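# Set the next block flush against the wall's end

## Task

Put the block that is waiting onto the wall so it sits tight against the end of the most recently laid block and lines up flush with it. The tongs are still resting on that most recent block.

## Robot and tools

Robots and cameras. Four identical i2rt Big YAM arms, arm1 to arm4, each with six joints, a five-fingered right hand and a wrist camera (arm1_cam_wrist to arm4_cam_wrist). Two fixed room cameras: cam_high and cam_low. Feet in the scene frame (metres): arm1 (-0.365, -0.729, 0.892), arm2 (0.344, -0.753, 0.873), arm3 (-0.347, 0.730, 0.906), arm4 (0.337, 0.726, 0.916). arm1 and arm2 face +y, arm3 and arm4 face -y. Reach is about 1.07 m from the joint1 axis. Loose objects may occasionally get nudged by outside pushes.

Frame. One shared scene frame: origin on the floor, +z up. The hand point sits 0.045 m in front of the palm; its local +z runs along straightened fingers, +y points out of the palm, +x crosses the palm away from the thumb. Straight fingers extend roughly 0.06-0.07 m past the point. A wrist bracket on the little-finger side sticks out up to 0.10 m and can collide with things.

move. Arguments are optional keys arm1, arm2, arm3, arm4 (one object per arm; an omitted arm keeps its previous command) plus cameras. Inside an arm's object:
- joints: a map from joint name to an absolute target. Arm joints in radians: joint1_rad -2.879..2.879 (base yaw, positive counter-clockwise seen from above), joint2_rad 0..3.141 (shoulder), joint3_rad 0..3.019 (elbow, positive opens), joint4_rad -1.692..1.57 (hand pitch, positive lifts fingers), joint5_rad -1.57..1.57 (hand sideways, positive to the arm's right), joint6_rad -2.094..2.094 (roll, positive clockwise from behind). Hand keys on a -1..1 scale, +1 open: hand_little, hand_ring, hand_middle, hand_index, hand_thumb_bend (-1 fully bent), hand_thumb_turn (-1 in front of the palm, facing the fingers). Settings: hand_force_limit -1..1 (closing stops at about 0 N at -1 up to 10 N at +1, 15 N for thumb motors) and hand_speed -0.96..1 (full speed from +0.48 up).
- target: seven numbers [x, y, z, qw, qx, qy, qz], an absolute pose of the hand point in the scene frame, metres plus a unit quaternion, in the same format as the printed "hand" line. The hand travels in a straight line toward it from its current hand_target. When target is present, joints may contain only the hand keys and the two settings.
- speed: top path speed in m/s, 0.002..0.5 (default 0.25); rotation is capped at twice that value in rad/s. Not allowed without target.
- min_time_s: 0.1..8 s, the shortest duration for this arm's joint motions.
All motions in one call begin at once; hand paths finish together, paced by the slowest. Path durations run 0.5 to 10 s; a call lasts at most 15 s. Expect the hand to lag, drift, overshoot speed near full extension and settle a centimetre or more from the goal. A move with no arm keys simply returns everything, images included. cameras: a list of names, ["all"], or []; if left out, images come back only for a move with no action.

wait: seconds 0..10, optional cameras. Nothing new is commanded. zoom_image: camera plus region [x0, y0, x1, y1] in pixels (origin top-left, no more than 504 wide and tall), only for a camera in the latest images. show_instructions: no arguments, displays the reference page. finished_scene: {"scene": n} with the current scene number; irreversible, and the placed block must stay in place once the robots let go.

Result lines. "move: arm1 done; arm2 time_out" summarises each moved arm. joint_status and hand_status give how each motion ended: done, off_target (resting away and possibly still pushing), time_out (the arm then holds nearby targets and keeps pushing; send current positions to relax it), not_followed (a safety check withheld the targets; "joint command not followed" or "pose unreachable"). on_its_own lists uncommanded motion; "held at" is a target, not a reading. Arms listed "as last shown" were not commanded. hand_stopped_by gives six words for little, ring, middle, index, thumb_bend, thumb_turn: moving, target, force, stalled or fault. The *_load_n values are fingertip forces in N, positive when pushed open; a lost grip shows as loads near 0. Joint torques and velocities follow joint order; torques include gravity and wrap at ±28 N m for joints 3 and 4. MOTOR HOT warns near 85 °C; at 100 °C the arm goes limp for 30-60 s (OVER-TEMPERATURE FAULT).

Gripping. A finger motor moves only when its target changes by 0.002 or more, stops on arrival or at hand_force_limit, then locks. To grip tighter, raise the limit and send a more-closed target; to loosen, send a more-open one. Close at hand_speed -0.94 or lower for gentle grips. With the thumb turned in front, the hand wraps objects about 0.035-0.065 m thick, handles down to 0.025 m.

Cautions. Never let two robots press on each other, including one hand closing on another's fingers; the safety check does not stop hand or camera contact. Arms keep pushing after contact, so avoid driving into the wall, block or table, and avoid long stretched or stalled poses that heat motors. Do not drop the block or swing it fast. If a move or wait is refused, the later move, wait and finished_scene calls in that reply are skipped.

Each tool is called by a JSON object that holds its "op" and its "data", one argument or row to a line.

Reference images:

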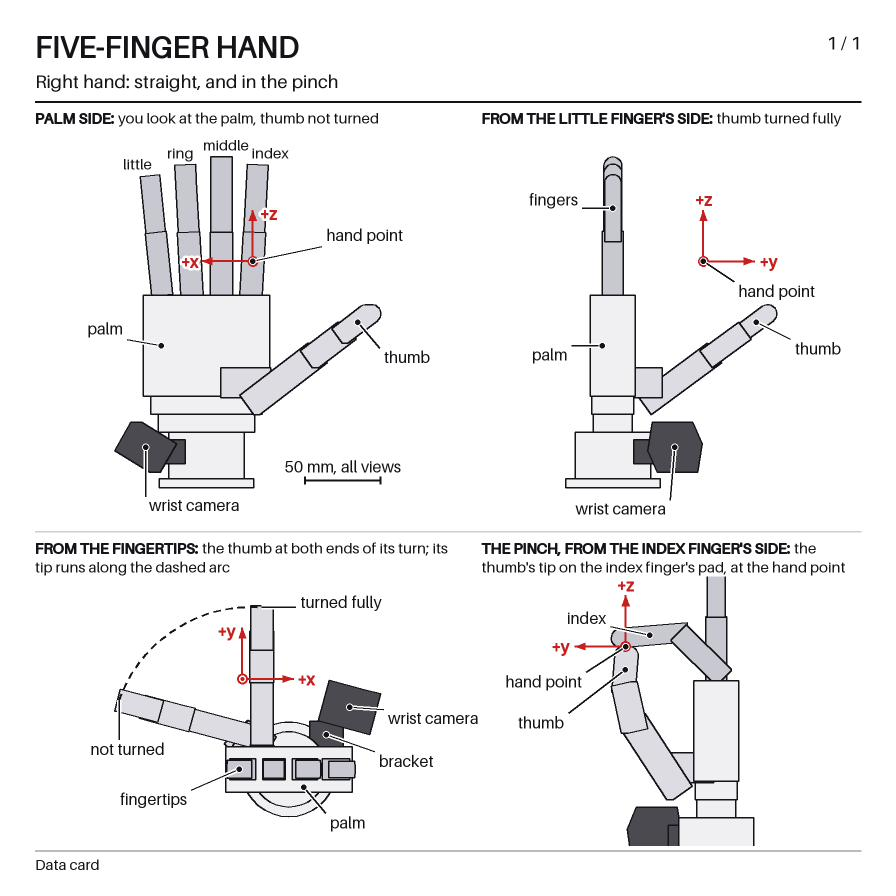

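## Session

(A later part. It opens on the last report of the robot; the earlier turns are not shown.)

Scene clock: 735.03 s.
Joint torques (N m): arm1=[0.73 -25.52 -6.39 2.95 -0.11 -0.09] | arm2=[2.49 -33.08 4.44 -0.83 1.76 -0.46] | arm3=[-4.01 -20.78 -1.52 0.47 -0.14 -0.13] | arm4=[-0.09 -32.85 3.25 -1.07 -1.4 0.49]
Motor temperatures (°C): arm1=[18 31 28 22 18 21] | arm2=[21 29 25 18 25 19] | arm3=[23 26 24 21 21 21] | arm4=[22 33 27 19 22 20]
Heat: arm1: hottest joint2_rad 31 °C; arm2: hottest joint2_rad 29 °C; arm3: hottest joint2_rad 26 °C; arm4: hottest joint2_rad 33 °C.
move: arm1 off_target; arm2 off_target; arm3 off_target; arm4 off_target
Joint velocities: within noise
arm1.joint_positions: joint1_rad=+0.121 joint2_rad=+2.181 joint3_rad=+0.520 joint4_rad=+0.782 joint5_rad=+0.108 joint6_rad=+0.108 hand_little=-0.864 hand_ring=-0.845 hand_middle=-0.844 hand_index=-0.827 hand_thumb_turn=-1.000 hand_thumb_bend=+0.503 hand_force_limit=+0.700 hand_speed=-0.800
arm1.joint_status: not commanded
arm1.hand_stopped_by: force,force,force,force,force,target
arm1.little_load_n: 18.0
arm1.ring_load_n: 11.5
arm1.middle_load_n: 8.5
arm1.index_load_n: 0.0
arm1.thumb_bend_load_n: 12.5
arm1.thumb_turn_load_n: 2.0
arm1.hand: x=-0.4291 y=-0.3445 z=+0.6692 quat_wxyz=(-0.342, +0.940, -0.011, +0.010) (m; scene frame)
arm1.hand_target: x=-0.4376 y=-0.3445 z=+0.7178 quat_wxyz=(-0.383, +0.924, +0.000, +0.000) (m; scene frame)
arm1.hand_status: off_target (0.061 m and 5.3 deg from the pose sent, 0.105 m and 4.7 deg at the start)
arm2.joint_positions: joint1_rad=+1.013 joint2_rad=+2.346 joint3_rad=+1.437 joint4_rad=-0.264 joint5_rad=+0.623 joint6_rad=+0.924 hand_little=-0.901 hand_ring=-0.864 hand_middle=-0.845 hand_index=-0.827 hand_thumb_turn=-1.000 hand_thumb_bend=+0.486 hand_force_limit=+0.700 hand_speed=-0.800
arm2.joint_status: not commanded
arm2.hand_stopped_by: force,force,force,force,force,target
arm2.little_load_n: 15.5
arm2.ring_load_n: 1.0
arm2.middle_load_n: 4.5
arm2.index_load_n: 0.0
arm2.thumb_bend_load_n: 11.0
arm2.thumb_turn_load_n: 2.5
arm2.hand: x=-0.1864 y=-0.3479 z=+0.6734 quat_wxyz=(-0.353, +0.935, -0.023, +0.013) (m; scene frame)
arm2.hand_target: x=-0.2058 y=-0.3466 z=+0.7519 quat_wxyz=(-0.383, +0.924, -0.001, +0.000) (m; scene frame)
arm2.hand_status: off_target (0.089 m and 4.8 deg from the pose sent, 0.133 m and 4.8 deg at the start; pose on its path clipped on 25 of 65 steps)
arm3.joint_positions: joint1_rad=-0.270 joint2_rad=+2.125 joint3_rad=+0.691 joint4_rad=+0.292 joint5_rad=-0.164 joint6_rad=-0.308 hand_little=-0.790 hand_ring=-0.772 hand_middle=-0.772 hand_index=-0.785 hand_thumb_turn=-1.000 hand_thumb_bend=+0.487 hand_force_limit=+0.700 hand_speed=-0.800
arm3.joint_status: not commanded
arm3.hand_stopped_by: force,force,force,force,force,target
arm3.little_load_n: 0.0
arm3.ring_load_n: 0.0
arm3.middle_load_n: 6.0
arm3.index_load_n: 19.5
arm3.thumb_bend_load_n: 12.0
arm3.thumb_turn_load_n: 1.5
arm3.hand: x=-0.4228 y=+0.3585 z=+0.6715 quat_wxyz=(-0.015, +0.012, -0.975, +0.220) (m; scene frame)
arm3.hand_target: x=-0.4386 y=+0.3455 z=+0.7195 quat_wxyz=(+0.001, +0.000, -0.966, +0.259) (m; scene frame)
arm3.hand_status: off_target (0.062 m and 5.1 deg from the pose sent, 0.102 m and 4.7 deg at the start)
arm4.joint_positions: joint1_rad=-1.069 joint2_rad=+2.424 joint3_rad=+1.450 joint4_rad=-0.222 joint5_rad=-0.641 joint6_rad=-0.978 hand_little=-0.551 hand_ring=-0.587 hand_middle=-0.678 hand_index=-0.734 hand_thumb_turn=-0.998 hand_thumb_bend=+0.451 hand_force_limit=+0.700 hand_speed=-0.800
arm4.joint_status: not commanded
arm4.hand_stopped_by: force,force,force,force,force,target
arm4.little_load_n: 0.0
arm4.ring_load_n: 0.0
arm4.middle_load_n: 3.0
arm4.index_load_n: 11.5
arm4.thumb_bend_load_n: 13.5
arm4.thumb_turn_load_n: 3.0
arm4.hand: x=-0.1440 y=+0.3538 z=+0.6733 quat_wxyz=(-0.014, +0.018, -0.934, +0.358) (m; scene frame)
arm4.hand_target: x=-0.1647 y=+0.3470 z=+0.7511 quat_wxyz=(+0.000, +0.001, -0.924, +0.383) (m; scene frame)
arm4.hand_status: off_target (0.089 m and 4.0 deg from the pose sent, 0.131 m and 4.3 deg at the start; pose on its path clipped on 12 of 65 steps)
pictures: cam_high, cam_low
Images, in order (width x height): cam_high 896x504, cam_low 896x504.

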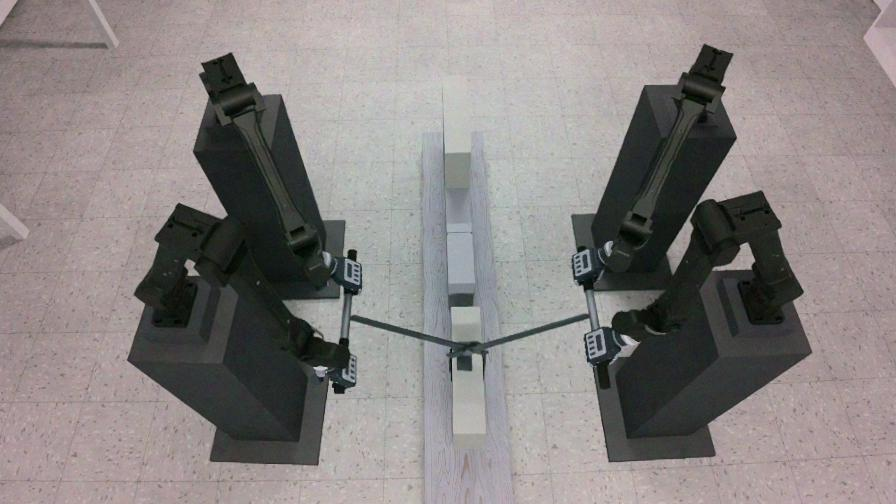

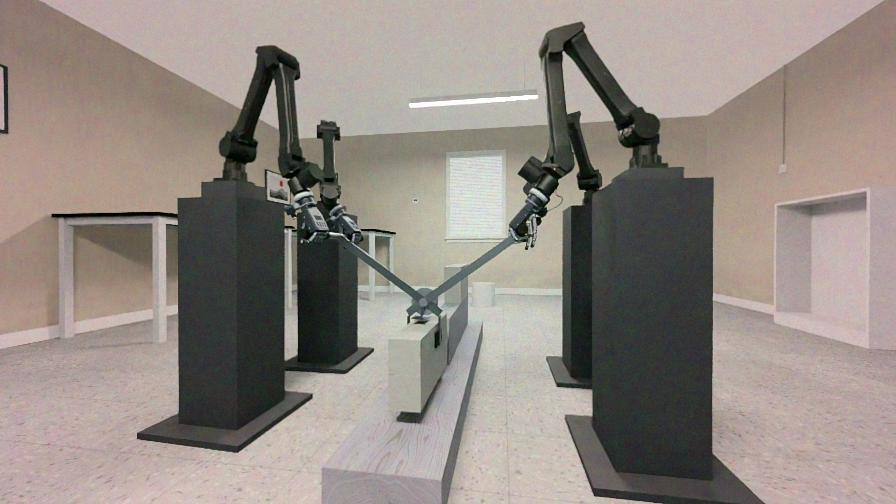

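{"op": "move", "data": {
  "arm1": {"target":[-0.428,-0.345,0.850,0.3827,-0.9239,0,0],"speed":0.05},
  "arm2": {"target":[-0.198,-0.348,0.880,0.3827,-0.9239,0,0],"speed":0.05},
  "arm3": {"target":[-0.430,0.345,0.850,0,0,0.9659,-0.2588],"speed":0.05},
  "arm4": {"target":[-0.158,0.348,0.880,0,0,0.9239,-0.3827],"speed":0.05},
  "cameras": ["cam_high", "cam_low"]
}}

{"op": "zoom_image", "data": {
  "camera": "cam_high",
  "region": [420, 270, 520, 430]
}}

{"op": "zoom_image", "data": {
  "camera": "cam_low",
  "region": [340, 230, 500, 430]
}}

Scene clock: 755.80 s.
Joint torques (N m): arm1=[0.5 -24.06 1.5 0.99 0 -0.31] | arm2=[1.9 -31.15 8.83 -0.47 1.78 -0.7] | arm3=[-3.55 -19.37 3.7 -1.13 -0.44 -0.11] | arm4=[-0.91 -32.5 6.01 -1.32 -1.3 0.58]
Motor temperatures (°C): arm1=[18 33 28 22 18 21] | arm2=[21 32 25 18 26 20] | arm3=[23 27 24 21 21 21] | arm4=[22 34 27 19 23 20]
Heat: arm1: hottest joint2_rad 33 °C; arm2: hottest joint2_rad 32 °C; arm3: hottest joint2_rad 27 °C; arm4: hottest joint2_rad 34 °C.
move: arm1 off_target; arm2 off_target; arm3 off_target; arm4 off_target
Joint velocities: within noise
arm1.joint_positions: joint1_rad=+0.095 joint2_rad=+1.651 joint3_rad=+0.453 joint4_rad=+0.310 joint5_rad=+0.083 joint6_rad=+0.104 hand_little=-0.863 hand_ring=-0.845 hand_middle=-0.844 hand_index=-0.827 hand_thumb_turn=-1.000 hand_thumb_bend=+0.503 hand_force_limit=+0.700 hand_speed=-0.800
arm1.joint_status: not commanded
arm1.hand_stopped_by: force,force,force,force,force,target
arm1.little_load_n: 19.0
arm1.ring_load_n: 13.0
arm1.middle_load_n: 9.0
arm1.index_load_n: 0.0
arm1.thumb_bend_load_n: 12.5
arm1.thumb_turn_load_n: 2.0
arm1.hand: x=-0.4233 y=-0.3467 z=+0.7939 quat_wxyz=(-0.337, +0.941, -0.017, +0.004) (m; scene frame)
arm1.hand_target: x=-0.4284 y=-0.3422 z=+0.8385 quat_wxyz=(-0.383, +0.924, +0.000, +0.000) (m; scene frame)
arm1.hand_status: off_target (0.056 m and 5.9 deg from the pose sent, 0.181 m and 5.2 deg at the start)
arm2.joint_positions: joint1_rad=+1.013 joint2_rad=+2.120 joint3_rad=+1.418 joint4_rad=-0.504 joint5_rad=+0.623 joint6_rad=+0.950 hand_little=-0.901 hand_ring=-0.864 hand_middle=-0.845 hand_index=-0.827 hand_thumb_turn=-1.000 hand_thumb_bend=+0.486 hand_force_limit=+0.700 hand_speed=-0.800
arm2.joint_status: not commanded
arm2.hand_stopped_by: force,force,force,force,force,target
arm2.little_load_n: 16.5
arm2.ring_load_n: 0.0
arm2.middle_load_n: 4.5
arm2.index_load_n: 0.0
arm2.thumb_bend_load_n: 11.5
arm2.thumb_turn_load_n: 2.0
arm2.hand: x=-0.1790 y=-0.3521 z=+0.7895 quat_wxyz=(-0.345, +0.938, -0.030, +0.022) (m; scene frame)
arm2.hand_target: x=-0.1972 y=-0.3478 z=+0.8743 quat_wxyz=(-0.383, +0.924, -0.003, +0.001) (m; scene frame)
arm2.hand_status: off_target (0.093 m and 6.3 deg from the pose sent, 0.207 m and 4.8 deg at the start; pose on its path clipped on 73 of 106 steps)
arm3.joint_positions: joint1_rad=-0.247 joint2_rad=+1.737 joint3_rad=+0.656 joint4_rad=-0.052 joint5_rad=-0.142 joint6_rad=-0.285 hand_little=-0.790 hand_ring=-0.772 hand_middle=-0.772 hand_index=-0.785 hand_thumb_turn=-1.000 hand_thumb_bend=+0.487 hand_force_limit=+0.700 hand_speed=-0.800
arm3.joint_status: not commanded
arm3.hand_stopped_by: force,force,force,force,force,target
arm3.little_load_n: 0.5
arm3.ring_load_n: 0.0
arm3.middle_load_n: 5.5
arm3.index_load_n: 21.5
arm3.thumb_bend_load_n: 12.0
arm3.thumb_turn_load_n: 1.0
arm3.hand: x=-0.4182 y=+0.3535 z=+0.7886 quat_wxyz=(-0.009, +0.011, -0.975, +0.221) (m; scene frame)
arm3.hand_target: x=-0.4289 y=+0.3438 z=+0.8390 quat_wxyz=(+0.000, +0.000, -0.966, +0.259) (m; scene frame)
arm3.hand_status: off_target (0.063 m and 4.8 deg from the pose sent, 0.179 m and 5.1 deg at the start)
arm4.joint_positions: joint1_rad=-1.058 joint2_rad=+2.200 joint3_rad=+1.409 joint4_rad=-0.424 joint5_rad=-0.641 joint6_rad=-0.978 hand_little=-0.551 hand_ring=-0.587 hand_middle=-0.678 hand_index=-0.734 hand_thumb_turn=-0.998 hand_thumb_bend=+0.451 hand_force_limit=+0.700 hand_speed=-0.800
arm4.joint_status: not commanded
arm4.hand_stopped_by: force,force,force,force,force,target
arm4.little_load_n: 0.0
arm4.ring_load_n: 0.5
arm4.middle_load_n: 3.0
arm4.index_load_n: 11.0
arm4.thumb_bend_load_n: 13.5
arm4.thumb_turn_load_n: 2.5
arm4.hand: x=-0.1381 y=+0.3502 z=+0.7856 quat_wxyz=(-0.024, +0.020, -0.935, +0.353) (m; scene frame)
arm4.hand_target: x=-0.1571 y=+0.3470 z=+0.8716 quat_wxyz=(+0.000, +0.001, -0.924, +0.383) (m; scene frame)
arm4.hand_status: off_target (0.097 m and 5.0 deg from the pose sent, 0.207 m and 4.0 deg at the start; pose on its path clipped on 77 of 106 steps)
pictures: cam_high, cam_low
Images, in order (width x height): cam_high 896x504, cam_low 896x504.

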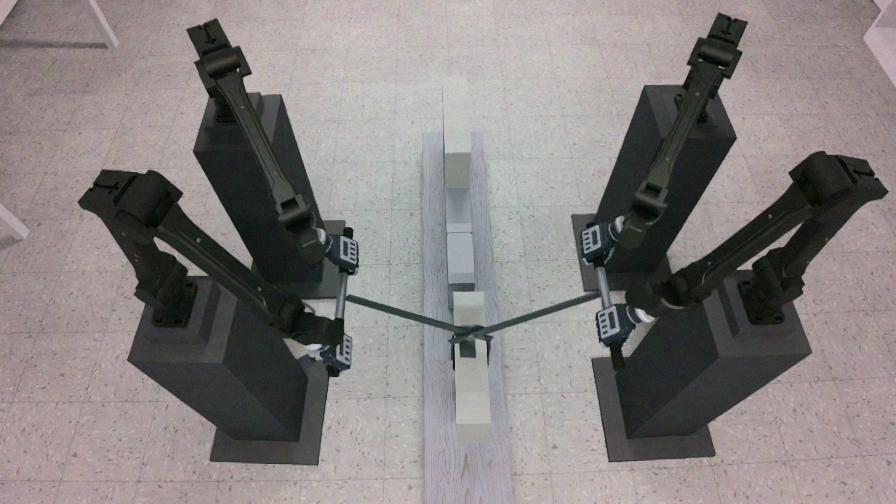

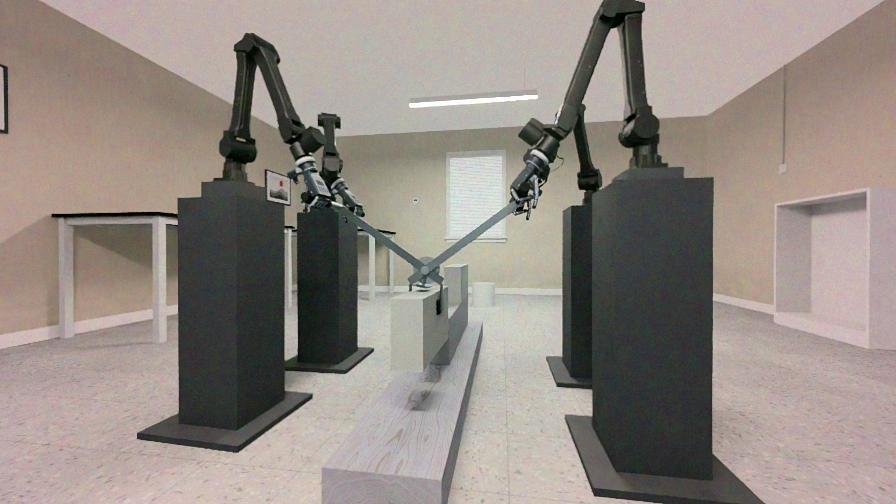

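Scaled by 3.150.

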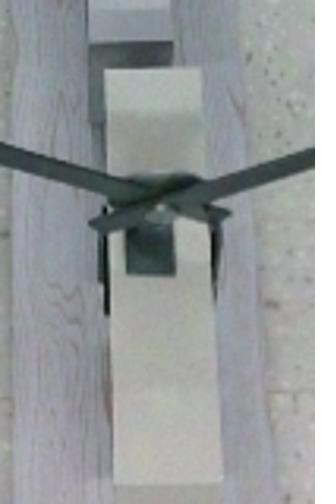

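Scaled by 2.520.

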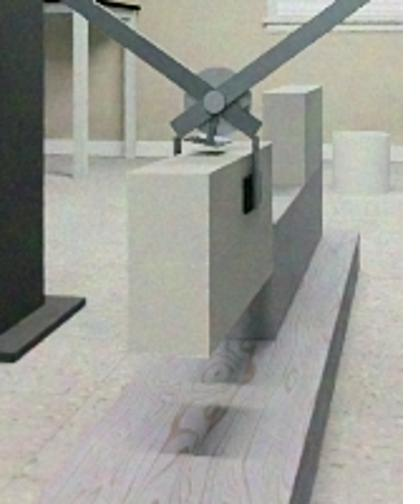

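{"op": "move", "data": {
  "arm1": {"target":[-0.400,-0.345,0.930,0.3827,-0.9239,0,0],"speed":0.05},
  "arm2": {"target":[-0.165,-0.348,0.960,0.3827,-0.9239,0,0],"speed":0.05},
  "arm3": {"target":[-0.400,0.340,0.930,0,0,0.9659,-0.2588],"speed":0.05},
  "arm4": {"target":[-0.125,0.345,0.960,0,0,0.9239,-0.3827],"speed":0.05},
  "cameras": ["cam_high", "cam_low"]
}}

{"op": "zoom_image", "data": {
  "camera": "cam_low",
  "region": [340, 200, 500, 400]
}}

Scene clock: 771.00 s.
Joint torques (N m): arm1=[-0.73 -22.36 8.16 -0.8 -0.26 -0.32] | arm2=[0.79 -30.56 10.56 -0.32 1.58 -0.91] | arm3=[-3.08 -19.08 7.51 -2.25 -0.33 -0.14] | arm4=[-0.73 -31.85 6.97 -1.43 -1.17 0.54]
Motor temperatures (°C): arm1=[18 34 28 22 18 21] | arm2=[21 32 26 18 27 20] | arm3=[23 27 24 21 21 21] | arm4=[22 38 28 19 23 20]
Heat: arm1: hottest joint2_rad 34 °C; arm2: hottest joint2_rad 32 °C; arm3: hottest joint2_rad 27 °C; arm4: hottest joint2_rad 38 °C.
move: arm1 off_target; arm2 off_target; arm3 off_target; arm4 off_target
Joint velocities: within noise
arm1.joint_positions: joint1_rad=+0.010 joint2_rad=+1.380 joint3_rad=+0.479 joint4_rad=+0.005 joint5_rad=+0.024 joint6_rad=+0.038 hand_little=-0.863 hand_ring=-0.845 hand_middle=-0.844 hand_index=-0.827 hand_thumb_turn=-1.000 hand_thumb_bend=+0.503 hand_force_limit=+0.700 hand_speed=-0.800
arm1.joint_status: not commanded
arm1.hand_stopped_by: force,force,force,force,force,target
arm1.little_load_n: 18.0
arm1.ring_load_n: 13.5
arm1.middle_load_n: 10.5
arm1.index_load_n: 0.0
arm1.thumb_bend_load_n: 12.0
arm1.thumb_turn_load_n: 2.5
arm1.hand: x=-0.3980 y=-0.3533 z=+0.8617 quat_wxyz=(-0.332, +0.943, -0.016, +0.002) (m; scene frame)
arm1.hand_target: x=-0.4009 y=-0.3407 z=+0.9177 quat_wxyz=(-0.384, +0.923, +0.000, +0.000) (m; scene frame)
arm1.hand_status: off_target (0.069 m and 6.5 deg from the pose sent, 0.138 m and 5.9 deg at the start)
arm2.joint_positions: joint1_rad=+1.001 joint2_rad=+1.968 joint3_rad=+1.371 joint4_rad=-0.619 joint5_rad=+0.620 joint6_rad=+0.945 hand_little=-0.901 hand_ring=-0.864 hand_middle=-0.845 hand_index=-0.827 hand_thumb_turn=-1.000 hand_thumb_bend=+0.486 hand_force_limit=+0.700 hand_speed=-0.800
arm2.joint_status: not commanded
arm2.hand_stopped_by: force,force,force,force,force,target
arm2.little_load_n: 17.5
arm2.ring_load_n: 0.0
arm2.middle_load_n: 4.5
arm2.index_load_n: 0.0
arm2.thumb_bend_load_n: 11.0
arm2.thumb_turn_load_n: 2.0
arm2.hand: x=-0.1533 y=-0.3599 z=+0.8560 quat_wxyz=(-0.341, +0.939, -0.031, +0.028) (m; scene frame)
arm2.hand_target: x=-0.1627 y=-0.3488 z=+0.9486 quat_wxyz=(-0.384, +0.923, -0.004, +0.002) (m; scene frame)
arm2.hand_status: off_target (0.105 m and 7.0 deg from the pose sent, 0.171 m and 6.3 deg at the start; pose on its path clipped on 76 of 86 steps)
arm3.joint_positions: joint1_rad=-0.165 joint2_rad=+1.540 joint3_rad=+0.687 joint4_rad=-0.277 joint5_rad=-0.101 joint6_rad=-0.206 hand_little=-0.790 hand_ring=-0.772 hand_middle=-0.772 hand_index=-0.785 hand_thumb_turn=-1.000 hand_thumb_bend=+0.487 hand_force_limit=+0.700 hand_speed=-0.800
arm3.joint_status: not commanded
arm3.hand_stopped_by: force,force,force,force,force,target
arm3.little_load_n: 0.0
arm3.ring_load_n: 0.0
arm3.middle_load_n: 6.0
arm3.index_load_n: 21.5
arm3.thumb_bend_load_n: 12.0
arm3.thumb_turn_load_n: 1.5
arm3.hand: x=-0.3905 y=+0.3483 z=+0.8563 quat_wxyz=(-0.008, +0.008, -0.976, +0.217) (m; scene frame)
arm3.hand_target: x=-0.3987 y=+0.3380 z=+0.9173 quat_wxyz=(+0.000, +0.000, -0.966, +0.260) (m; scene frame)
arm3.hand_status: off_target (0.075 m and 5.1 deg from the pose sent, 0.143 m and 4.8 deg at the start)
arm4.joint_positions: joint1_rad=-1.022 joint2_rad=+2.041 joint3_rad=+1.348 joint4_rad=-0.509 joint5_rad=-0.629 joint6_rad=-0.939 hand_little=-0.551 hand_ring=-0.587 hand_middle=-0.678 hand_index=-0.734 hand_thumb_turn=-0.998 hand_thumb_bend=+0.451 hand_force_limit=+0.700 hand_speed=-0.800
arm4.joint_status: not commanded
arm4.hand_stopped_by: force,force,force,force,force,target
arm4.little_load_n: 0.0
arm4.ring_load_n: 0.0
arm4.middle_load_n: 3.0
arm4.index_load_n: 11.5
arm4.thumb_bend_load_n: 13.5
arm4.thumb_turn_load_n: 3.0
arm4.hand: x=-0.1092 y=+0.3436 z=+0.8540 quat_wxyz=(-0.028, +0.019, -0.936, +0.351) (m; scene frame)
arm4.hand_target: x=-0.1227 y=+0.3436 z=+0.9434 quat_wxyz=(+0.000, +0.001, -0.924, +0.383) (m; scene frame)
arm4.hand_status: off_target (0.107 m and 5.5 deg from the pose sent, 0.175 m and 5.1 deg at the start; pose on its path clipped on 78 of 86 steps)
pictures: cam_high, cam_low
Images, in order (width x height): cam_high 896x504, cam_low 896x504.

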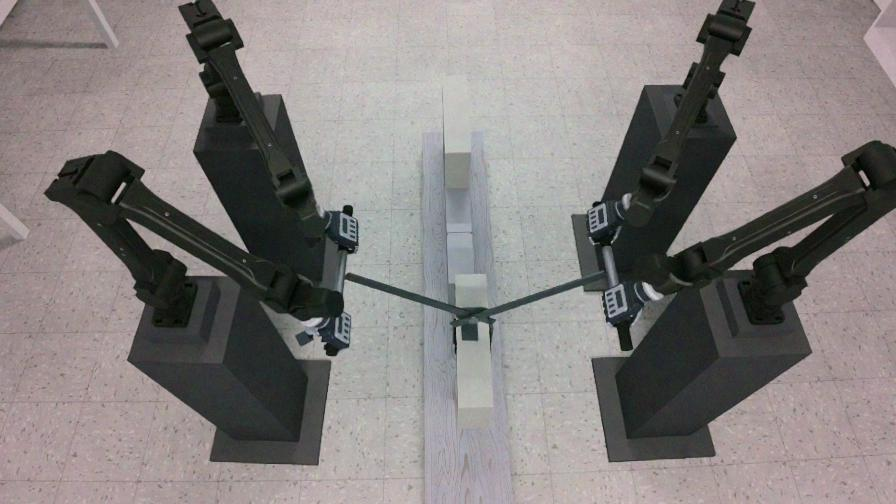

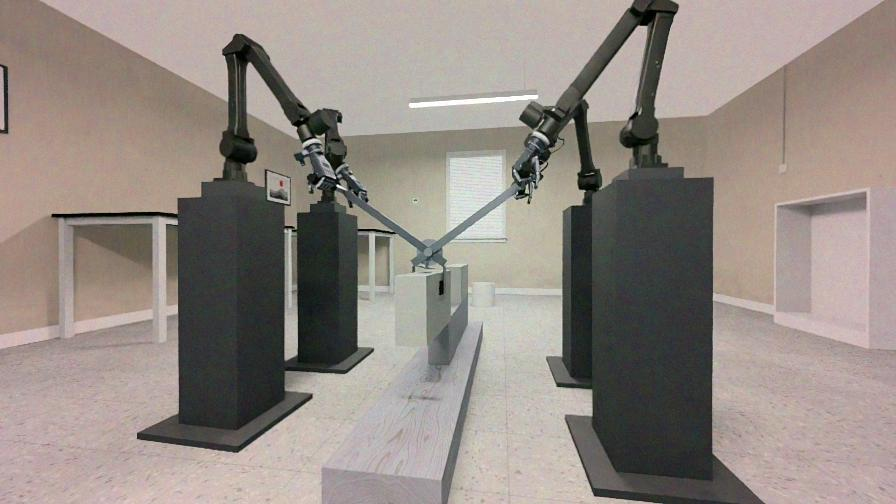

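Scaled by 2.520.

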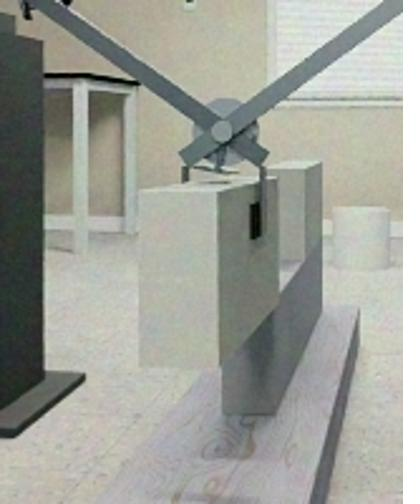

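{"op": "move", "data": {
  "arm1": {"target":[-0.230,-0.340,0.950,0.3827,-0.9239,0,0],"speed":0.07},
  "arm2": {"target":[0.010,-0.345,0.965,0.3827,-0.9239,0,0],"speed":0.07},
  "arm3": {"target":[-0.225,0.342,0.950,0,0,0.9659,-0.2588],"speed":0.07},
  "arm4": {"target":[0.055,0.350,0.965,0,0,0.9239,-0.3827],"speed":0.07},
  "cameras": ["cam_high", "cam_low"]
}}

{"op": "zoom_image", "data": {
  "camera": "cam_high",
  "region": [420, 190, 520, 390]
}}

{"op": "zoom_image", "data": {
  "camera": "cam_low",
  "region": [380, 220, 500, 370]
}}

Scene clock: 790.07 s.
Joint torques (N m): arm1=[-2.2 -19.84 10.39 -1.16 -2.25 0.03] | arm2=[0.44 -26.11 8.8 0.32 1.75 -0.65] | arm3=[-0.32 -16.62 9.25 -1.68 0.77 -0.2] | arm4=[-0.26 -26.52 5.38 -0.75 -1.58 0.67]
Motor temperatures (°C): arm1=[18 35 29 21 19 21] | arm2=[21 32 27 18 27 20] | arm3=[23 28 25 21 21 21] | arm4=[22 39 28 19 23 20]
Heat: arm1: hottest joint2_rad 35 °C; arm2: hottest joint2_rad 32 °C; arm3: hottest joint2_rad 28 °C; arm4: hottest joint2_rad 39 °C.
move: arm1 off_target; arm2 off_target; arm3 off_target; arm4 off_target
Joint velocities: within noise
arm1.joint_positions: joint1_rad=-0.499 joint2_rad=+1.421 joint3_rad=+0.619 joint4_rad=-0.133 joint5_rad=-0.292 joint6_rad=-0.385 hand_little=-0.864 hand_ring=-0.845 hand_middle=-0.844 hand_index=-0.826 hand_thumb_turn=-1.000 hand_thumb_bend=+0.503 hand_force_limit=+0.700 hand_speed=-0.800
arm1.joint_status: not commanded
arm1.hand_stopped_by: force,force,force,force,force,target
arm1.little_load_n: 6.5
arm1.ring_load_n: 9.0
arm1.middle_load_n: 13.5
arm1.index_load_n: 10.5
arm1.thumb_bend_load_n: 12.0
arm1.thumb_turn_load_n: 2.5
arm1.hand: x=-0.2298 y=-0.3505 z=+0.8850 quat_wxyz=(-0.339, +0.941, -0.007, +0.006) (m; scene frame)
arm1.hand_target: x=-0.2297 y=-0.3382 z=+0.9419 quat_wxyz=(-0.383, +0.924, +0.001, +0.001) (m; scene frame)
arm1.hand_status: off_target (0.066 m and 5.5 deg from the pose sent, 0.190 m and 6.5 deg at the start)
arm2.joint_positions: joint1_rad=+0.783 joint2_rad=+1.636 joint3_rad=+0.965 joint4_rad=-0.421 joint5_rad=+0.491 joint6_rad=+0.687 hand_little=-0.900 hand_ring=-0.864 hand_middle=-0.845 hand_index=-0.827 hand_thumb_turn=-1.000 hand_thumb_bend=+0.486 hand_force_limit=+0.700 hand_speed=-0.800
arm2.joint_status: not commanded
arm2.hand_stopped_by: force,force,force,force,force,target
arm2.little_load_n: 17.0
arm2.ring_load_n: 0.5
arm2.middle_load_n: 5.0
arm2.index_load_n: 0.0
arm2.thumb_bend_load_n: 11.5
arm2.thumb_turn_load_n: 2.0
arm2.hand: x=+0.0095 y=-0.3586 z=+0.8844 quat_wxyz=(-0.328, +0.944, -0.017, +0.019) (m; scene frame)
arm2.hand_target: x=+0.0099 y=-0.3449 z=+0.9582 quat_wxyz=(-0.382, +0.924, -0.003, +0.002) (m; scene frame)
arm2.hand_status: off_target (0.082 m and 7.3 deg from the pose sent, 0.197 m and 7.0 deg at the start; pose on its path clipped on 4 of 104 steps)
arm3.joint_positions: joint1_rad=+0.302 joint2_rad=+1.465 joint3_rad=+0.701 joint4_rad=-0.378 joint5_rad=+0.123 joint6_rad=+0.233 hand_little=-0.790 hand_ring=-0.772 hand_middle=-0.772 hand_index=-0.785 hand_thumb_turn=-1.000 hand_thumb_bend=+0.487 hand_force_limit=+0.700 hand_speed=-0.800
arm3.joint_status: not commanded
arm3.hand_stopped_by: force,force,force,force,force,target
arm3.little_load_n: 6.5
arm3.ring_load_n: 5.0
arm3.middle_load_n: 6.0
arm3.index_load_n: 10.5
arm3.thumb_bend_load_n: 12.0
arm3.thumb_turn_load_n: 1.5
arm3.hand: x=-0.2285 y=+0.3563 z=+0.8835 quat_wxyz=(+0.002, -0.002, -0.977, +0.214) (m; scene frame)
arm3.hand_target: x=-0.2242 y=+0.3415 z=+0.9420 quat_wxyz=(-0.001, -0.001, -0.966, +0.260) (m; scene frame)
arm3.hand_status: off_target (0.068 m and 5.3 deg from the pose sent, 0.190 m and 5.1 deg at the start)
arm4.joint_positions: joint1_rad=-0.823 joint2_rad=+1.690 joint3_rad=+0.894 joint4_rad=-0.287 joint5_rad=-0.511 joint6_rad=-0.735 hand_little=-0.551 hand_ring=-0.587 hand_middle=-0.678 hand_index=-0.733 hand_thumb_turn=-0.998 hand_thumb_bend=+0.451 hand_force_limit=+0.700 hand_speed=-0.800
arm4.joint_status: not commanded
arm4.hand_stopped_by: force,force,force,force,force,target
arm4.little_load_n: 0.0
arm4.ring_load_n: 0.0
arm4.middle_load_n: 3.0
arm4.index_load_n: 16.5
arm4.thumb_bend_load_n: 13.5
arm4.thumb_turn_load_n: 3.0
arm4.hand: x=+0.0551 y=+0.3517 z=+0.8880 quat_wxyz=(-0.014, +0.021, -0.940, +0.340) (m; scene frame)
arm4.hand_target: x=+0.0548 y=+0.3478 z=+0.9548 quat_wxyz=(-0.001, +0.002, -0.924, +0.383) (m; scene frame)
arm4.hand_status: off_target (0.077 m and 6.0 deg from the pose sent, 0.198 m and 5.5 deg at the start)
pictures: cam_high, cam_low
Images, in order (width x height): cam_high 896x504, cam_low 896x504.

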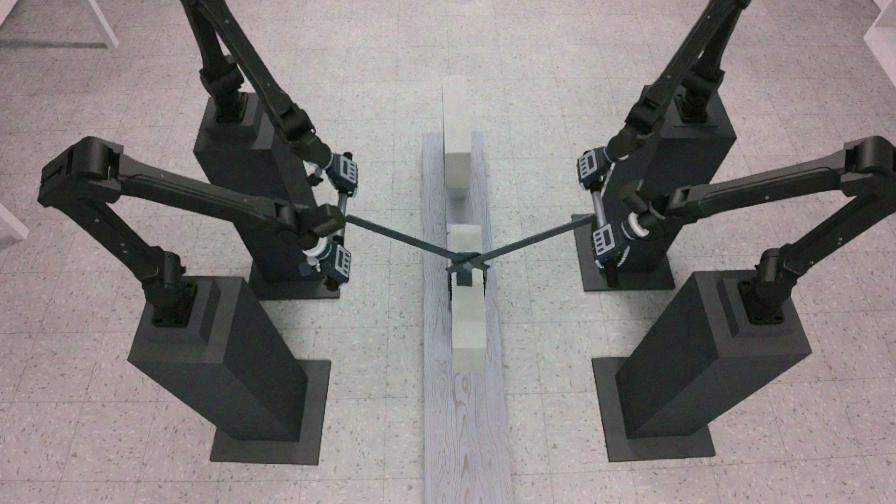

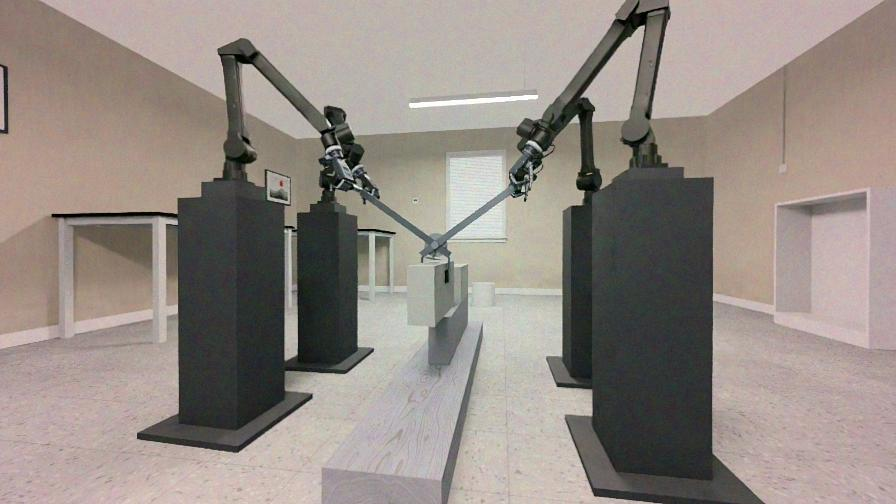

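Scaled by 2.520.

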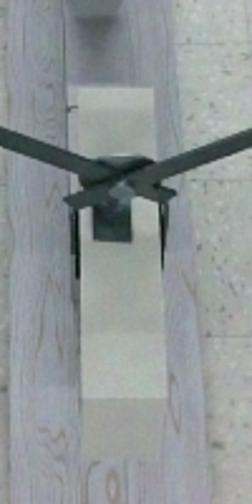

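Scaled by 3.360.

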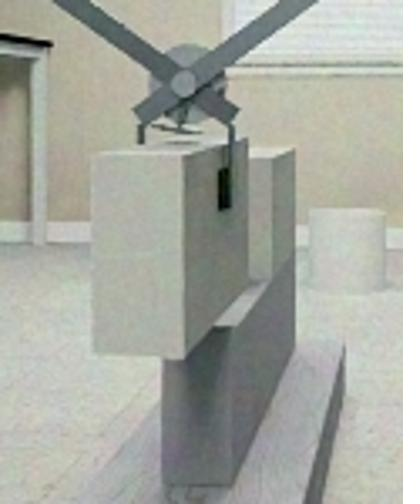

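{"op": "move", "data": {
  "arm1": {"target":[-0.050,-0.338,0.955,0.3827,-0.9239,0,0],"speed":0.07},
  "arm2": {"target":[0.190,-0.342,0.945,0.3827,-0.9239,0,0],"speed":0.07},
  "arm3": {"target":[-0.040,0.345,0.955,0,0,0.9659,-0.2588],"speed":0.07},
  "arm4": {"target":[0.235,0.352,0.945,0,0,0.9239,-0.3827],"speed":0.07},
  "cameras": ["cam_high", "cam_low"]
}}

{"op": "zoom_image", "data": {
  "camera": "cam_high",
  "region": [420, 140, 520, 330]
}}

{"op": "zoom_image", "data": {
  "camera": "cam_low",
  "region": [380, 220, 500, 370]
}}

Scene clock: 807.57 s.
Joint torques (N m): arm1=[-2.84 -25.17 11.56 -1.68 -2.37 0.43] | arm2=[-1.38 -22.95 7.83 0.54 1.29 -0.49] | arm3=[1.03 -17.26 11.3 -1.63 1.17 -0.35] | arm4=[1.85 -20.37 4.53 0.02 -1.34 0.51]
Motor temperatures (°C): arm1=[18 35 30 22 25 21] | arm2=[20 31 27 18 28 20] | arm3=[23 28 26 21 22 21] | arm4=[22 37 28 19 25 20]
Heat: arm1: hottest joint2_rad 35 °C; arm2: hottest joint2_rad 31 °C; arm3: hottest joint2_rad 28 °C; arm4: hottest joint2_rad 37 °C.
move: arm1 off_target; arm2 off_target; arm3 off_target; arm4 off_target
Joint velocities: within noise
arm1.joint_positions: joint1_rad=-0.840 joint2_rad=+1.707 joint3_rad=+0.949 joint4_rad=-0.322 joint5_rad=-0.508 joint6_rad=-0.728 hand_little=-0.865 hand_ring=-0.846 hand_middle=-0.844 hand_index=-0.826 hand_thumb_turn=-1.000 hand_thumb_bend=+0.503 hand_force_limit=+0.700 hand_speed=-0.800
arm1.joint_status: not commanded
arm1.hand_stopped_by: force,force,force,force,force,target
arm1.little_load_n: 0.0
arm1.ring_load_n: -0.5
arm1.middle_load_n: 9.0
arm1.index_load_n: 20.0
arm1.thumb_bend_load_n: 12.5
arm1.thumb_turn_load_n: 2.0
arm1.hand: x=-0.0624 y=-0.3489 z=+0.8730 quat_wxyz=(-0.339, +0.941, +0.010, -0.008) (m; scene frame)
arm1.hand_target: x=-0.0511 y=-0.3379 z=+0.9478 quat_wxyz=(-0.383, +0.924, +0.001, +0.002) (m; scene frame)
arm1.hand_status: off_target (0.084 m and 5.6 deg from the pose sent, 0.193 m and 5.5 deg at the start)
arm2.joint_positions: joint1_rad=+0.411 joint2_rad=+1.409 joint3_rad=+0.669 joint4_rad=-0.215 joint5_rad=+0.249 joint6_rad=+0.335 hand_little=-0.900 hand_ring=-0.863 hand_middle=-0.845 hand_index=-0.826 hand_thumb_turn=-1.000 hand_thumb_bend=+0.486 hand_force_limit=+0.700 hand_speed=-0.800
arm2.joint_status: not commanded
arm2.hand_stopped_by: force,force,force,force,force,target
arm2.little_load_n: 12.5
arm2.ring_load_n: 8.0
arm2.middle_load_n: 6.0
arm2.index_load_n: 2.0
arm2.thumb_bend_load_n: 11.5
arm2.thumb_turn_load_n: 2.5
arm2.hand: x=+0.1759 y=-0.3574 z=+0.8792 quat_wxyz=(-0.321, +0.947, -0.005, -0.001) (m; scene frame)
arm2.hand_target: x=+0.1883 y=-0.3407 z=+0.9375 quat_wxyz=(-0.382, +0.924, -0.002, +0.002) (m; scene frame)
arm2.hand_status: off_target (0.069 m and 7.6 deg from the pose sent, 0.191 m and 7.3 deg at the start)
arm3.joint_positions: joint1_rad=+0.711 joint2_rad=+1.646 joint3_rad=+0.922 joint4_rad=-0.517 joint5_rad=+0.310 joint6_rad=+0.636 hand_little=-0.789 hand_ring=-0.772 hand_middle=-0.772 hand_index=-0.787 hand_thumb_turn=-1.000 hand_thumb_bend=+0.487 hand_force_limit=+0.700 hand_speed=-0.800
arm3.joint_status: not commanded
arm3.hand_stopped_by: force,force,force,force,force,target
arm3.little_load_n: 15.0
arm3.ring_load_n: 3.0
arm3.middle_load_n: 5.0
arm3.index_load_n: 0.0
arm3.thumb_bend_load_n: 12.0
arm3.thumb_turn_load_n: 1.5
arm3.hand: x=-0.0610 y=+0.3632 z=+0.8813 quat_wxyz=(+0.019, -0.012, -0.977, +0.214) (m; scene frame)
arm3.hand_target: x=-0.0411 y=+0.3467 z=+0.9503 quat_wxyz=(-0.002, -0.001, -0.966, +0.260) (m; scene frame)
arm3.hand_status: off_target (0.079 m and 5.8 deg from the pose sent, 0.202 m and 5.3 deg at the start)
arm4.joint_positions: joint1_rad=-0.460 joint2_rad=+1.425 joint3_rad=+0.559 joint4_rad=-0.069 joint5_rad=-0.270 joint6_rad=-0.379 hand_little=-0.551 hand_ring=-0.587 hand_middle=-0.678 hand_index=-0.733 hand_thumb_turn=-0.998 hand_thumb_bend=+0.451 hand_force_limit=+0.700 hand_speed=-0.800
arm4.joint_status: not commanded
arm4.hand_stopped_by: force,force,force,force,force,target
arm4.little_load_n: 0.0
arm4.ring_load_n: 0.0
arm4.middle_load_n: 4.5
arm4.index_load_n: 15.0
arm4.thumb_bend_load_n: 13.0
arm4.thumb_turn_load_n: 3.0
arm4.hand: x=+0.2222 y=+0.3578 z=+0.8919 quat_wxyz=(+0.005, +0.006, -0.942, +0.336) (m; scene frame)
arm4.hand_target: x=+0.2340 y=+0.3496 z=+0.9366 quat_wxyz=(-0.001, +0.002, -0.924, +0.382) (m; scene frame)
arm4.hand_status: off_target (0.055 m and 5.8 deg from the pose sent, 0.189 m and 6.0 deg at the start)
pictures: cam_high, cam_low
Images, in order (width x height): cam_high 896x504, cam_low 896x504.

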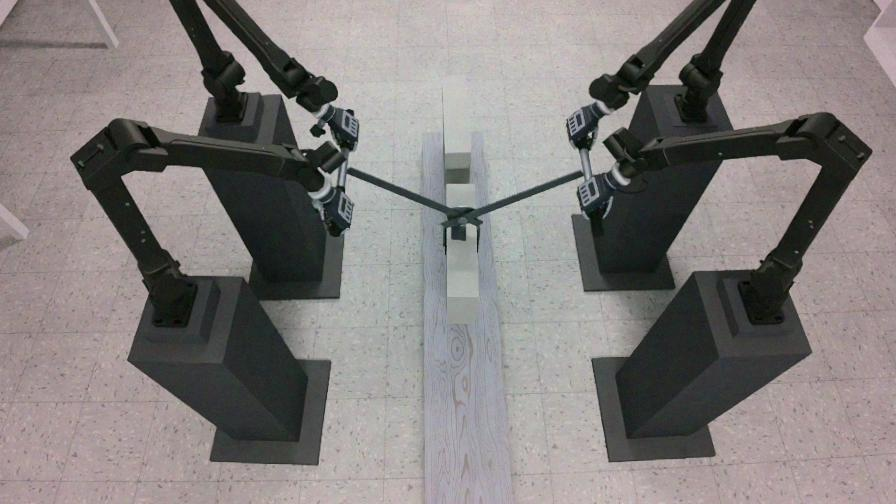

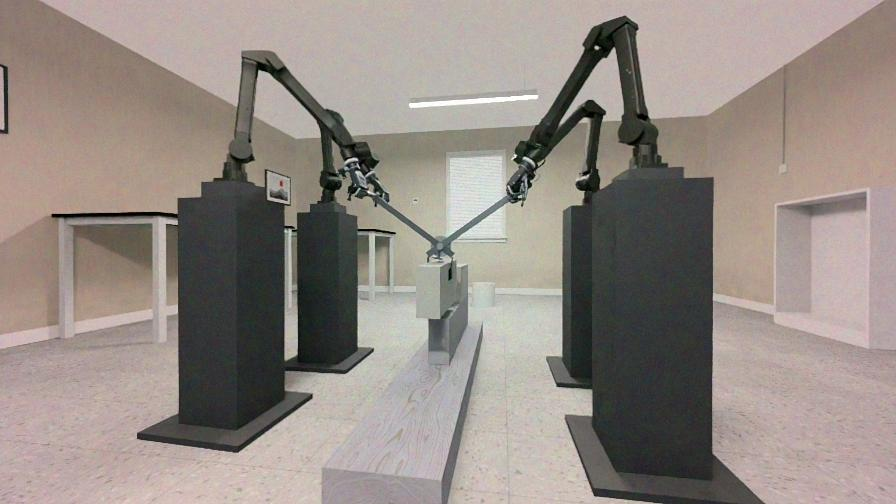

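Scaled by 2.653.

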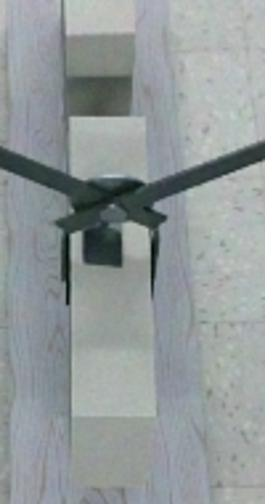

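Scaled by 3.360.

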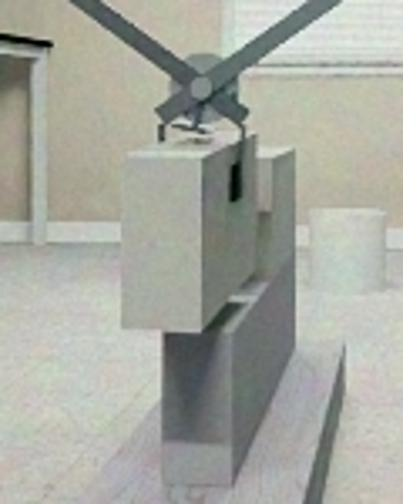

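{"op": "move", "data": {
  "arm1": {"target":[0.118,-0.338,0.960,0.3827,-0.9239,0,0],"speed":0.06},
  "arm2": {"target":[0.350,-0.342,0.935,0.3827,-0.9239,0,0],"speed":0.06},
  "arm3": {"target":[0.133,0.345,0.960,0,0,0.9659,-0.2588],"speed":0.06},
  "arm4": {"target":[0.395,0.352,0.930,0,0,0.9239,-0.3827],"speed":0.06},
  "cameras": ["cam_high", "cam_low"]
}}

{"op": "zoom_image", "data": {
  "camera": "cam_high",
  "region": [430, 120, 490, 180]
}}

{"op": "zoom_image", "data": {
  "camera": "cam_high",
  "region": [430, 200, 500, 320]
}}

{"op": "zoom_image", "data": {
  "camera": "cam_low",
  "region": [400, 230, 490, 350]
}}

Scene clock: 828.47 s.
Joint torques (N m): arm1=[-3.02 -28.98 14.43 -1.83 -2.16 0.79] | arm2=[-2.84 -22.36 7.95 0.59 -0.13 -0.18] | arm3=[1.26 -20.13 13.27 -1.24 0.95 -0.48] | arm4=[3.66 -19.49 4.51 0.57 -0.53 0.29]
Motor temperatures (°C): arm1=[18 37 32 22 29 21] | arm2=[20 30 27 18 27 20] | arm3=[23 29 29 21 23 21] | arm4=[22 37 28 19 24 20]
Heat: arm1: hottest joint2_rad 37 °C; arm2: hottest joint2_rad 30 °C; arm3: hottest joint2_rad 29 °C; arm4: hottest joint2_rad 37 °C.
move: arm1 off_target; arm2 off_target; arm3 off_target; arm4 off_target
Joint velocities: within noise
arm1.joint_positions: joint1_rad=-1.030 joint2_rad=+2.004 joint3_rad=+1.381 joint4_rad=-0.584 joint5_rad=-0.612 joint6_rad=-0.957 hand_little=-0.865 hand_ring=-0.846 hand_middle=-0.844 hand_index=-0.826 hand_thumb_turn=-1.000 hand_thumb_bend=+0.503 hand_force_limit=+0.700 hand_speed=-0.800
arm1.joint_status: not commanded
arm1.hand_stopped_by: force,force,force,force,force,target
arm1.little_load_n: 0.0
arm1.ring_load_n: 0.0
arm1.middle_load_n: 7.5
arm1.index_load_n: 20.5
arm1.thumb_bend_load_n: 12.5
arm1.thumb_turn_load_n: 2.5
arm1.hand: x=+0.0922 y=-0.3521 z=+0.8591 quat_wxyz=(-0.343, +0.939, +0.022, -0.018) (m; scene frame)
arm1.hand_target: x=+0.1134 y=-0.3403 z=+0.9504 quat_wxyz=(-0.384, +0.923, +0.002, +0.002) (m; scene frame)
arm1.hand_status: off_target (0.105 m and 5.9 deg from the pose sent, 0.201 m and 5.6 deg at the start; pose on its path clipped on 56 of 114 steps)
arm2.joint_positions: joint1_rad=-0.054 joint2_rad=+1.368 joint3_rad=+0.588 joint4_rad=-0.145 joint5_rad=-0.059 joint6_rad=-0.052 hand_little=-0.901 hand_ring=-0.863 hand_middle=-0.845 hand_index=-0.826 hand_thumb_turn=-1.000 hand_thumb_bend=+0.486 hand_force_limit=+0.700 hand_speed=-0.800
arm2.joint_status: not commanded
arm2.hand_stopped_by: force,force,force,force,force,target
arm2.little_load_n: 5.5
arm2.ring_load_n: 5.5
arm2.middle_load_n: 8.0
arm2.index_load_n: 10.0
arm2.thumb_bend_load_n: 11.5
arm2.thumb_turn_load_n: 2.5
arm2.hand: x=+0.3298 y=-0.3570 z=+0.8684 quat_wxyz=(-0.316, +0.949, +0.004, -0.013) (m; scene frame)
arm2.hand_target: x=+0.3481 y=-0.3400 z=+0.9266 quat_wxyz=(-0.382, +0.924, +0.000, +0.002) (m; scene frame)
arm2.hand_status: off_target (0.071 m and 8.3 deg from the pose sent, 0.184 m and 7.6 deg at the start)
arm3.joint_positions: joint1_rad=+0.948 joint2_rad=+1.929 joint3_rad=+1.297 joint4_rad=-0.729 joint5_rad=+0.408 joint6_rad=+0.888 hand_little=-0.789 hand_ring=-0.772 hand_middle=-0.772 hand_index=-0.787 hand_thumb_turn=-1.000 hand_thumb_bend=+0.487 hand_force_limit=+0.700 hand_speed=-0.800
arm3.joint_status: not commanded
arm3.hand_stopped_by: force,force,force,force,force,target
arm3.little_load_n: 14.5
arm3.ring_load_n: 0.0
arm3.middle_load_n: 5.0
arm3.index_load_n: 0.0
arm3.thumb_bend_load_n: 12.0
arm3.thumb_turn_load_n: 1.0
arm3.hand: x=+0.0909 y=+0.3637 z=+0.8657 quat_wxyz=(+0.042, -0.015, -0.976, +0.215) (m; scene frame)
arm3.hand_target: x=+0.1267 y=+0.3493 z=+0.9531 quat_wxyz=(-0.002, -0.001, -0.966, +0.260) (m; scene frame)
arm3.hand_status: off_target (0.105 m and 7.3 deg from the pose sent, 0.210 m and 5.8 deg at the start; pose on its path clipped on 59 of 114 steps)
arm4.joint_positions: joint1_rad=+0.051 joint2_rad=+1.383 joint3_rad=+0.456 joint4_rad=+0.024 joint5_rad=+0.085 joint6_rad=+0.035 hand_little=-0.551 hand_ring=-0.587 hand_middle=-0.678 hand_index=-0.734 hand_thumb_turn=-0.998 hand_thumb_bend=+0.451 hand_force_limit=+0.700 hand_speed=-0.800
arm4.joint_status: not commanded
arm4.hand_stopped_by: force,force,force,force,force,target
arm4.little_load_n: 1.5
arm4.ring_load_n: 0.5
arm4.middle_load_n: 7.5
arm4.index_load_n: 9.5
arm4.thumb_bend_load_n: 12.5
arm4.thumb_turn_load_n: 3.0
arm4.hand: x=+0.3744 y=+0.3591 z=+0.8782 quat_wxyz=(+0.022, -0.005, -0.944, +0.330) (m; scene frame)
arm4.hand_target: x=+0.3943 y=+0.3494 z=+0.9216 quat_wxyz=(-0.002, +0.000, -0.924, +0.382) (m; scene frame)
arm4.hand_status: off_target (0.056 m and 6.9 deg from the pose sent, 0.177 m and 5.8 deg at the start)
pictures: cam_high, cam_low
Images, in order (width x height): cam_high 896x504, cam_low 896x504.

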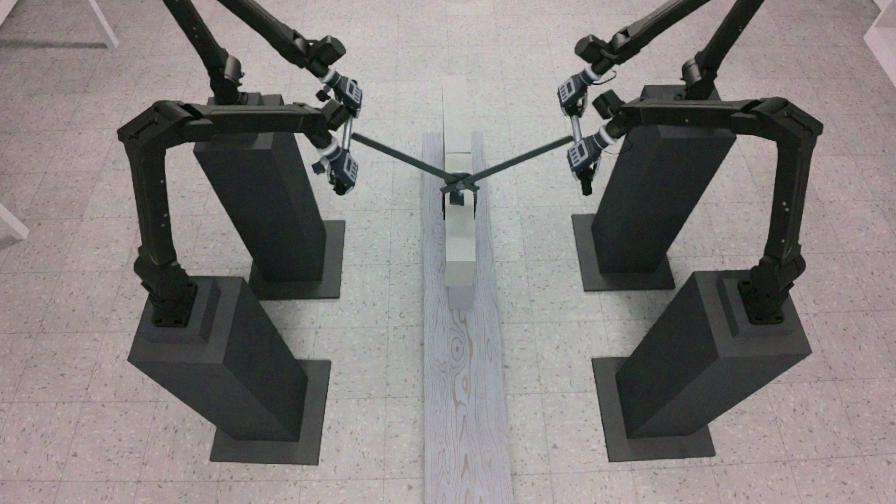

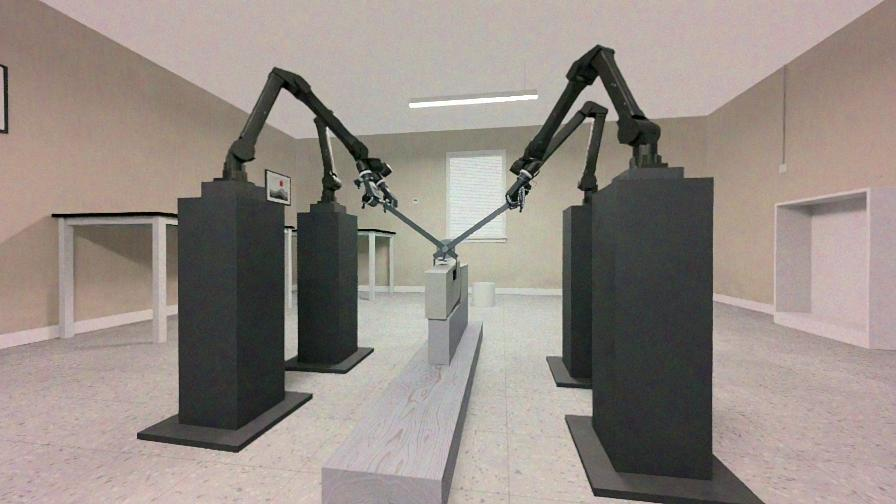

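Scaled by 8.400.

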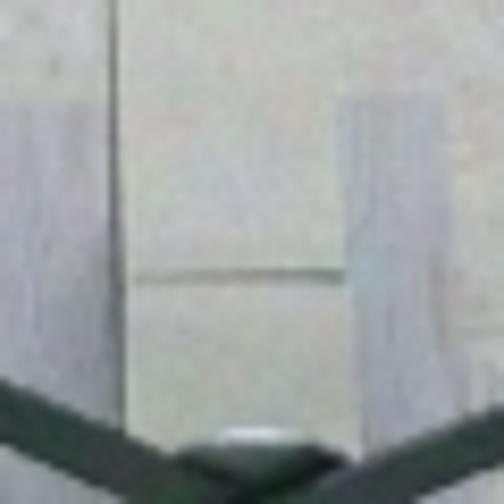

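Scaled by 4.200.

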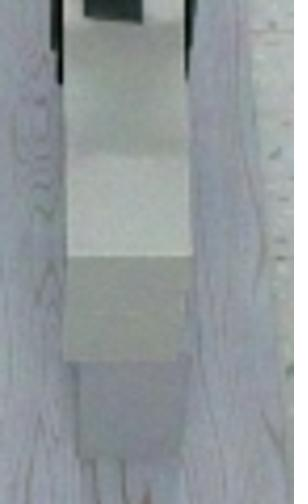

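Scaled by 4.200.

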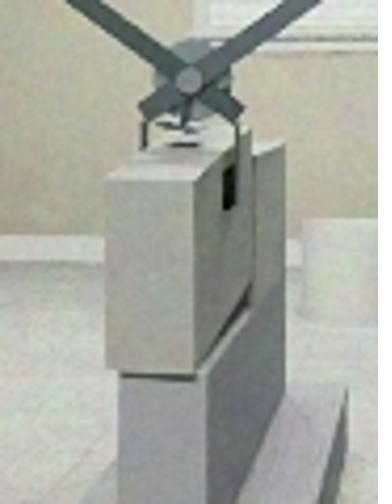

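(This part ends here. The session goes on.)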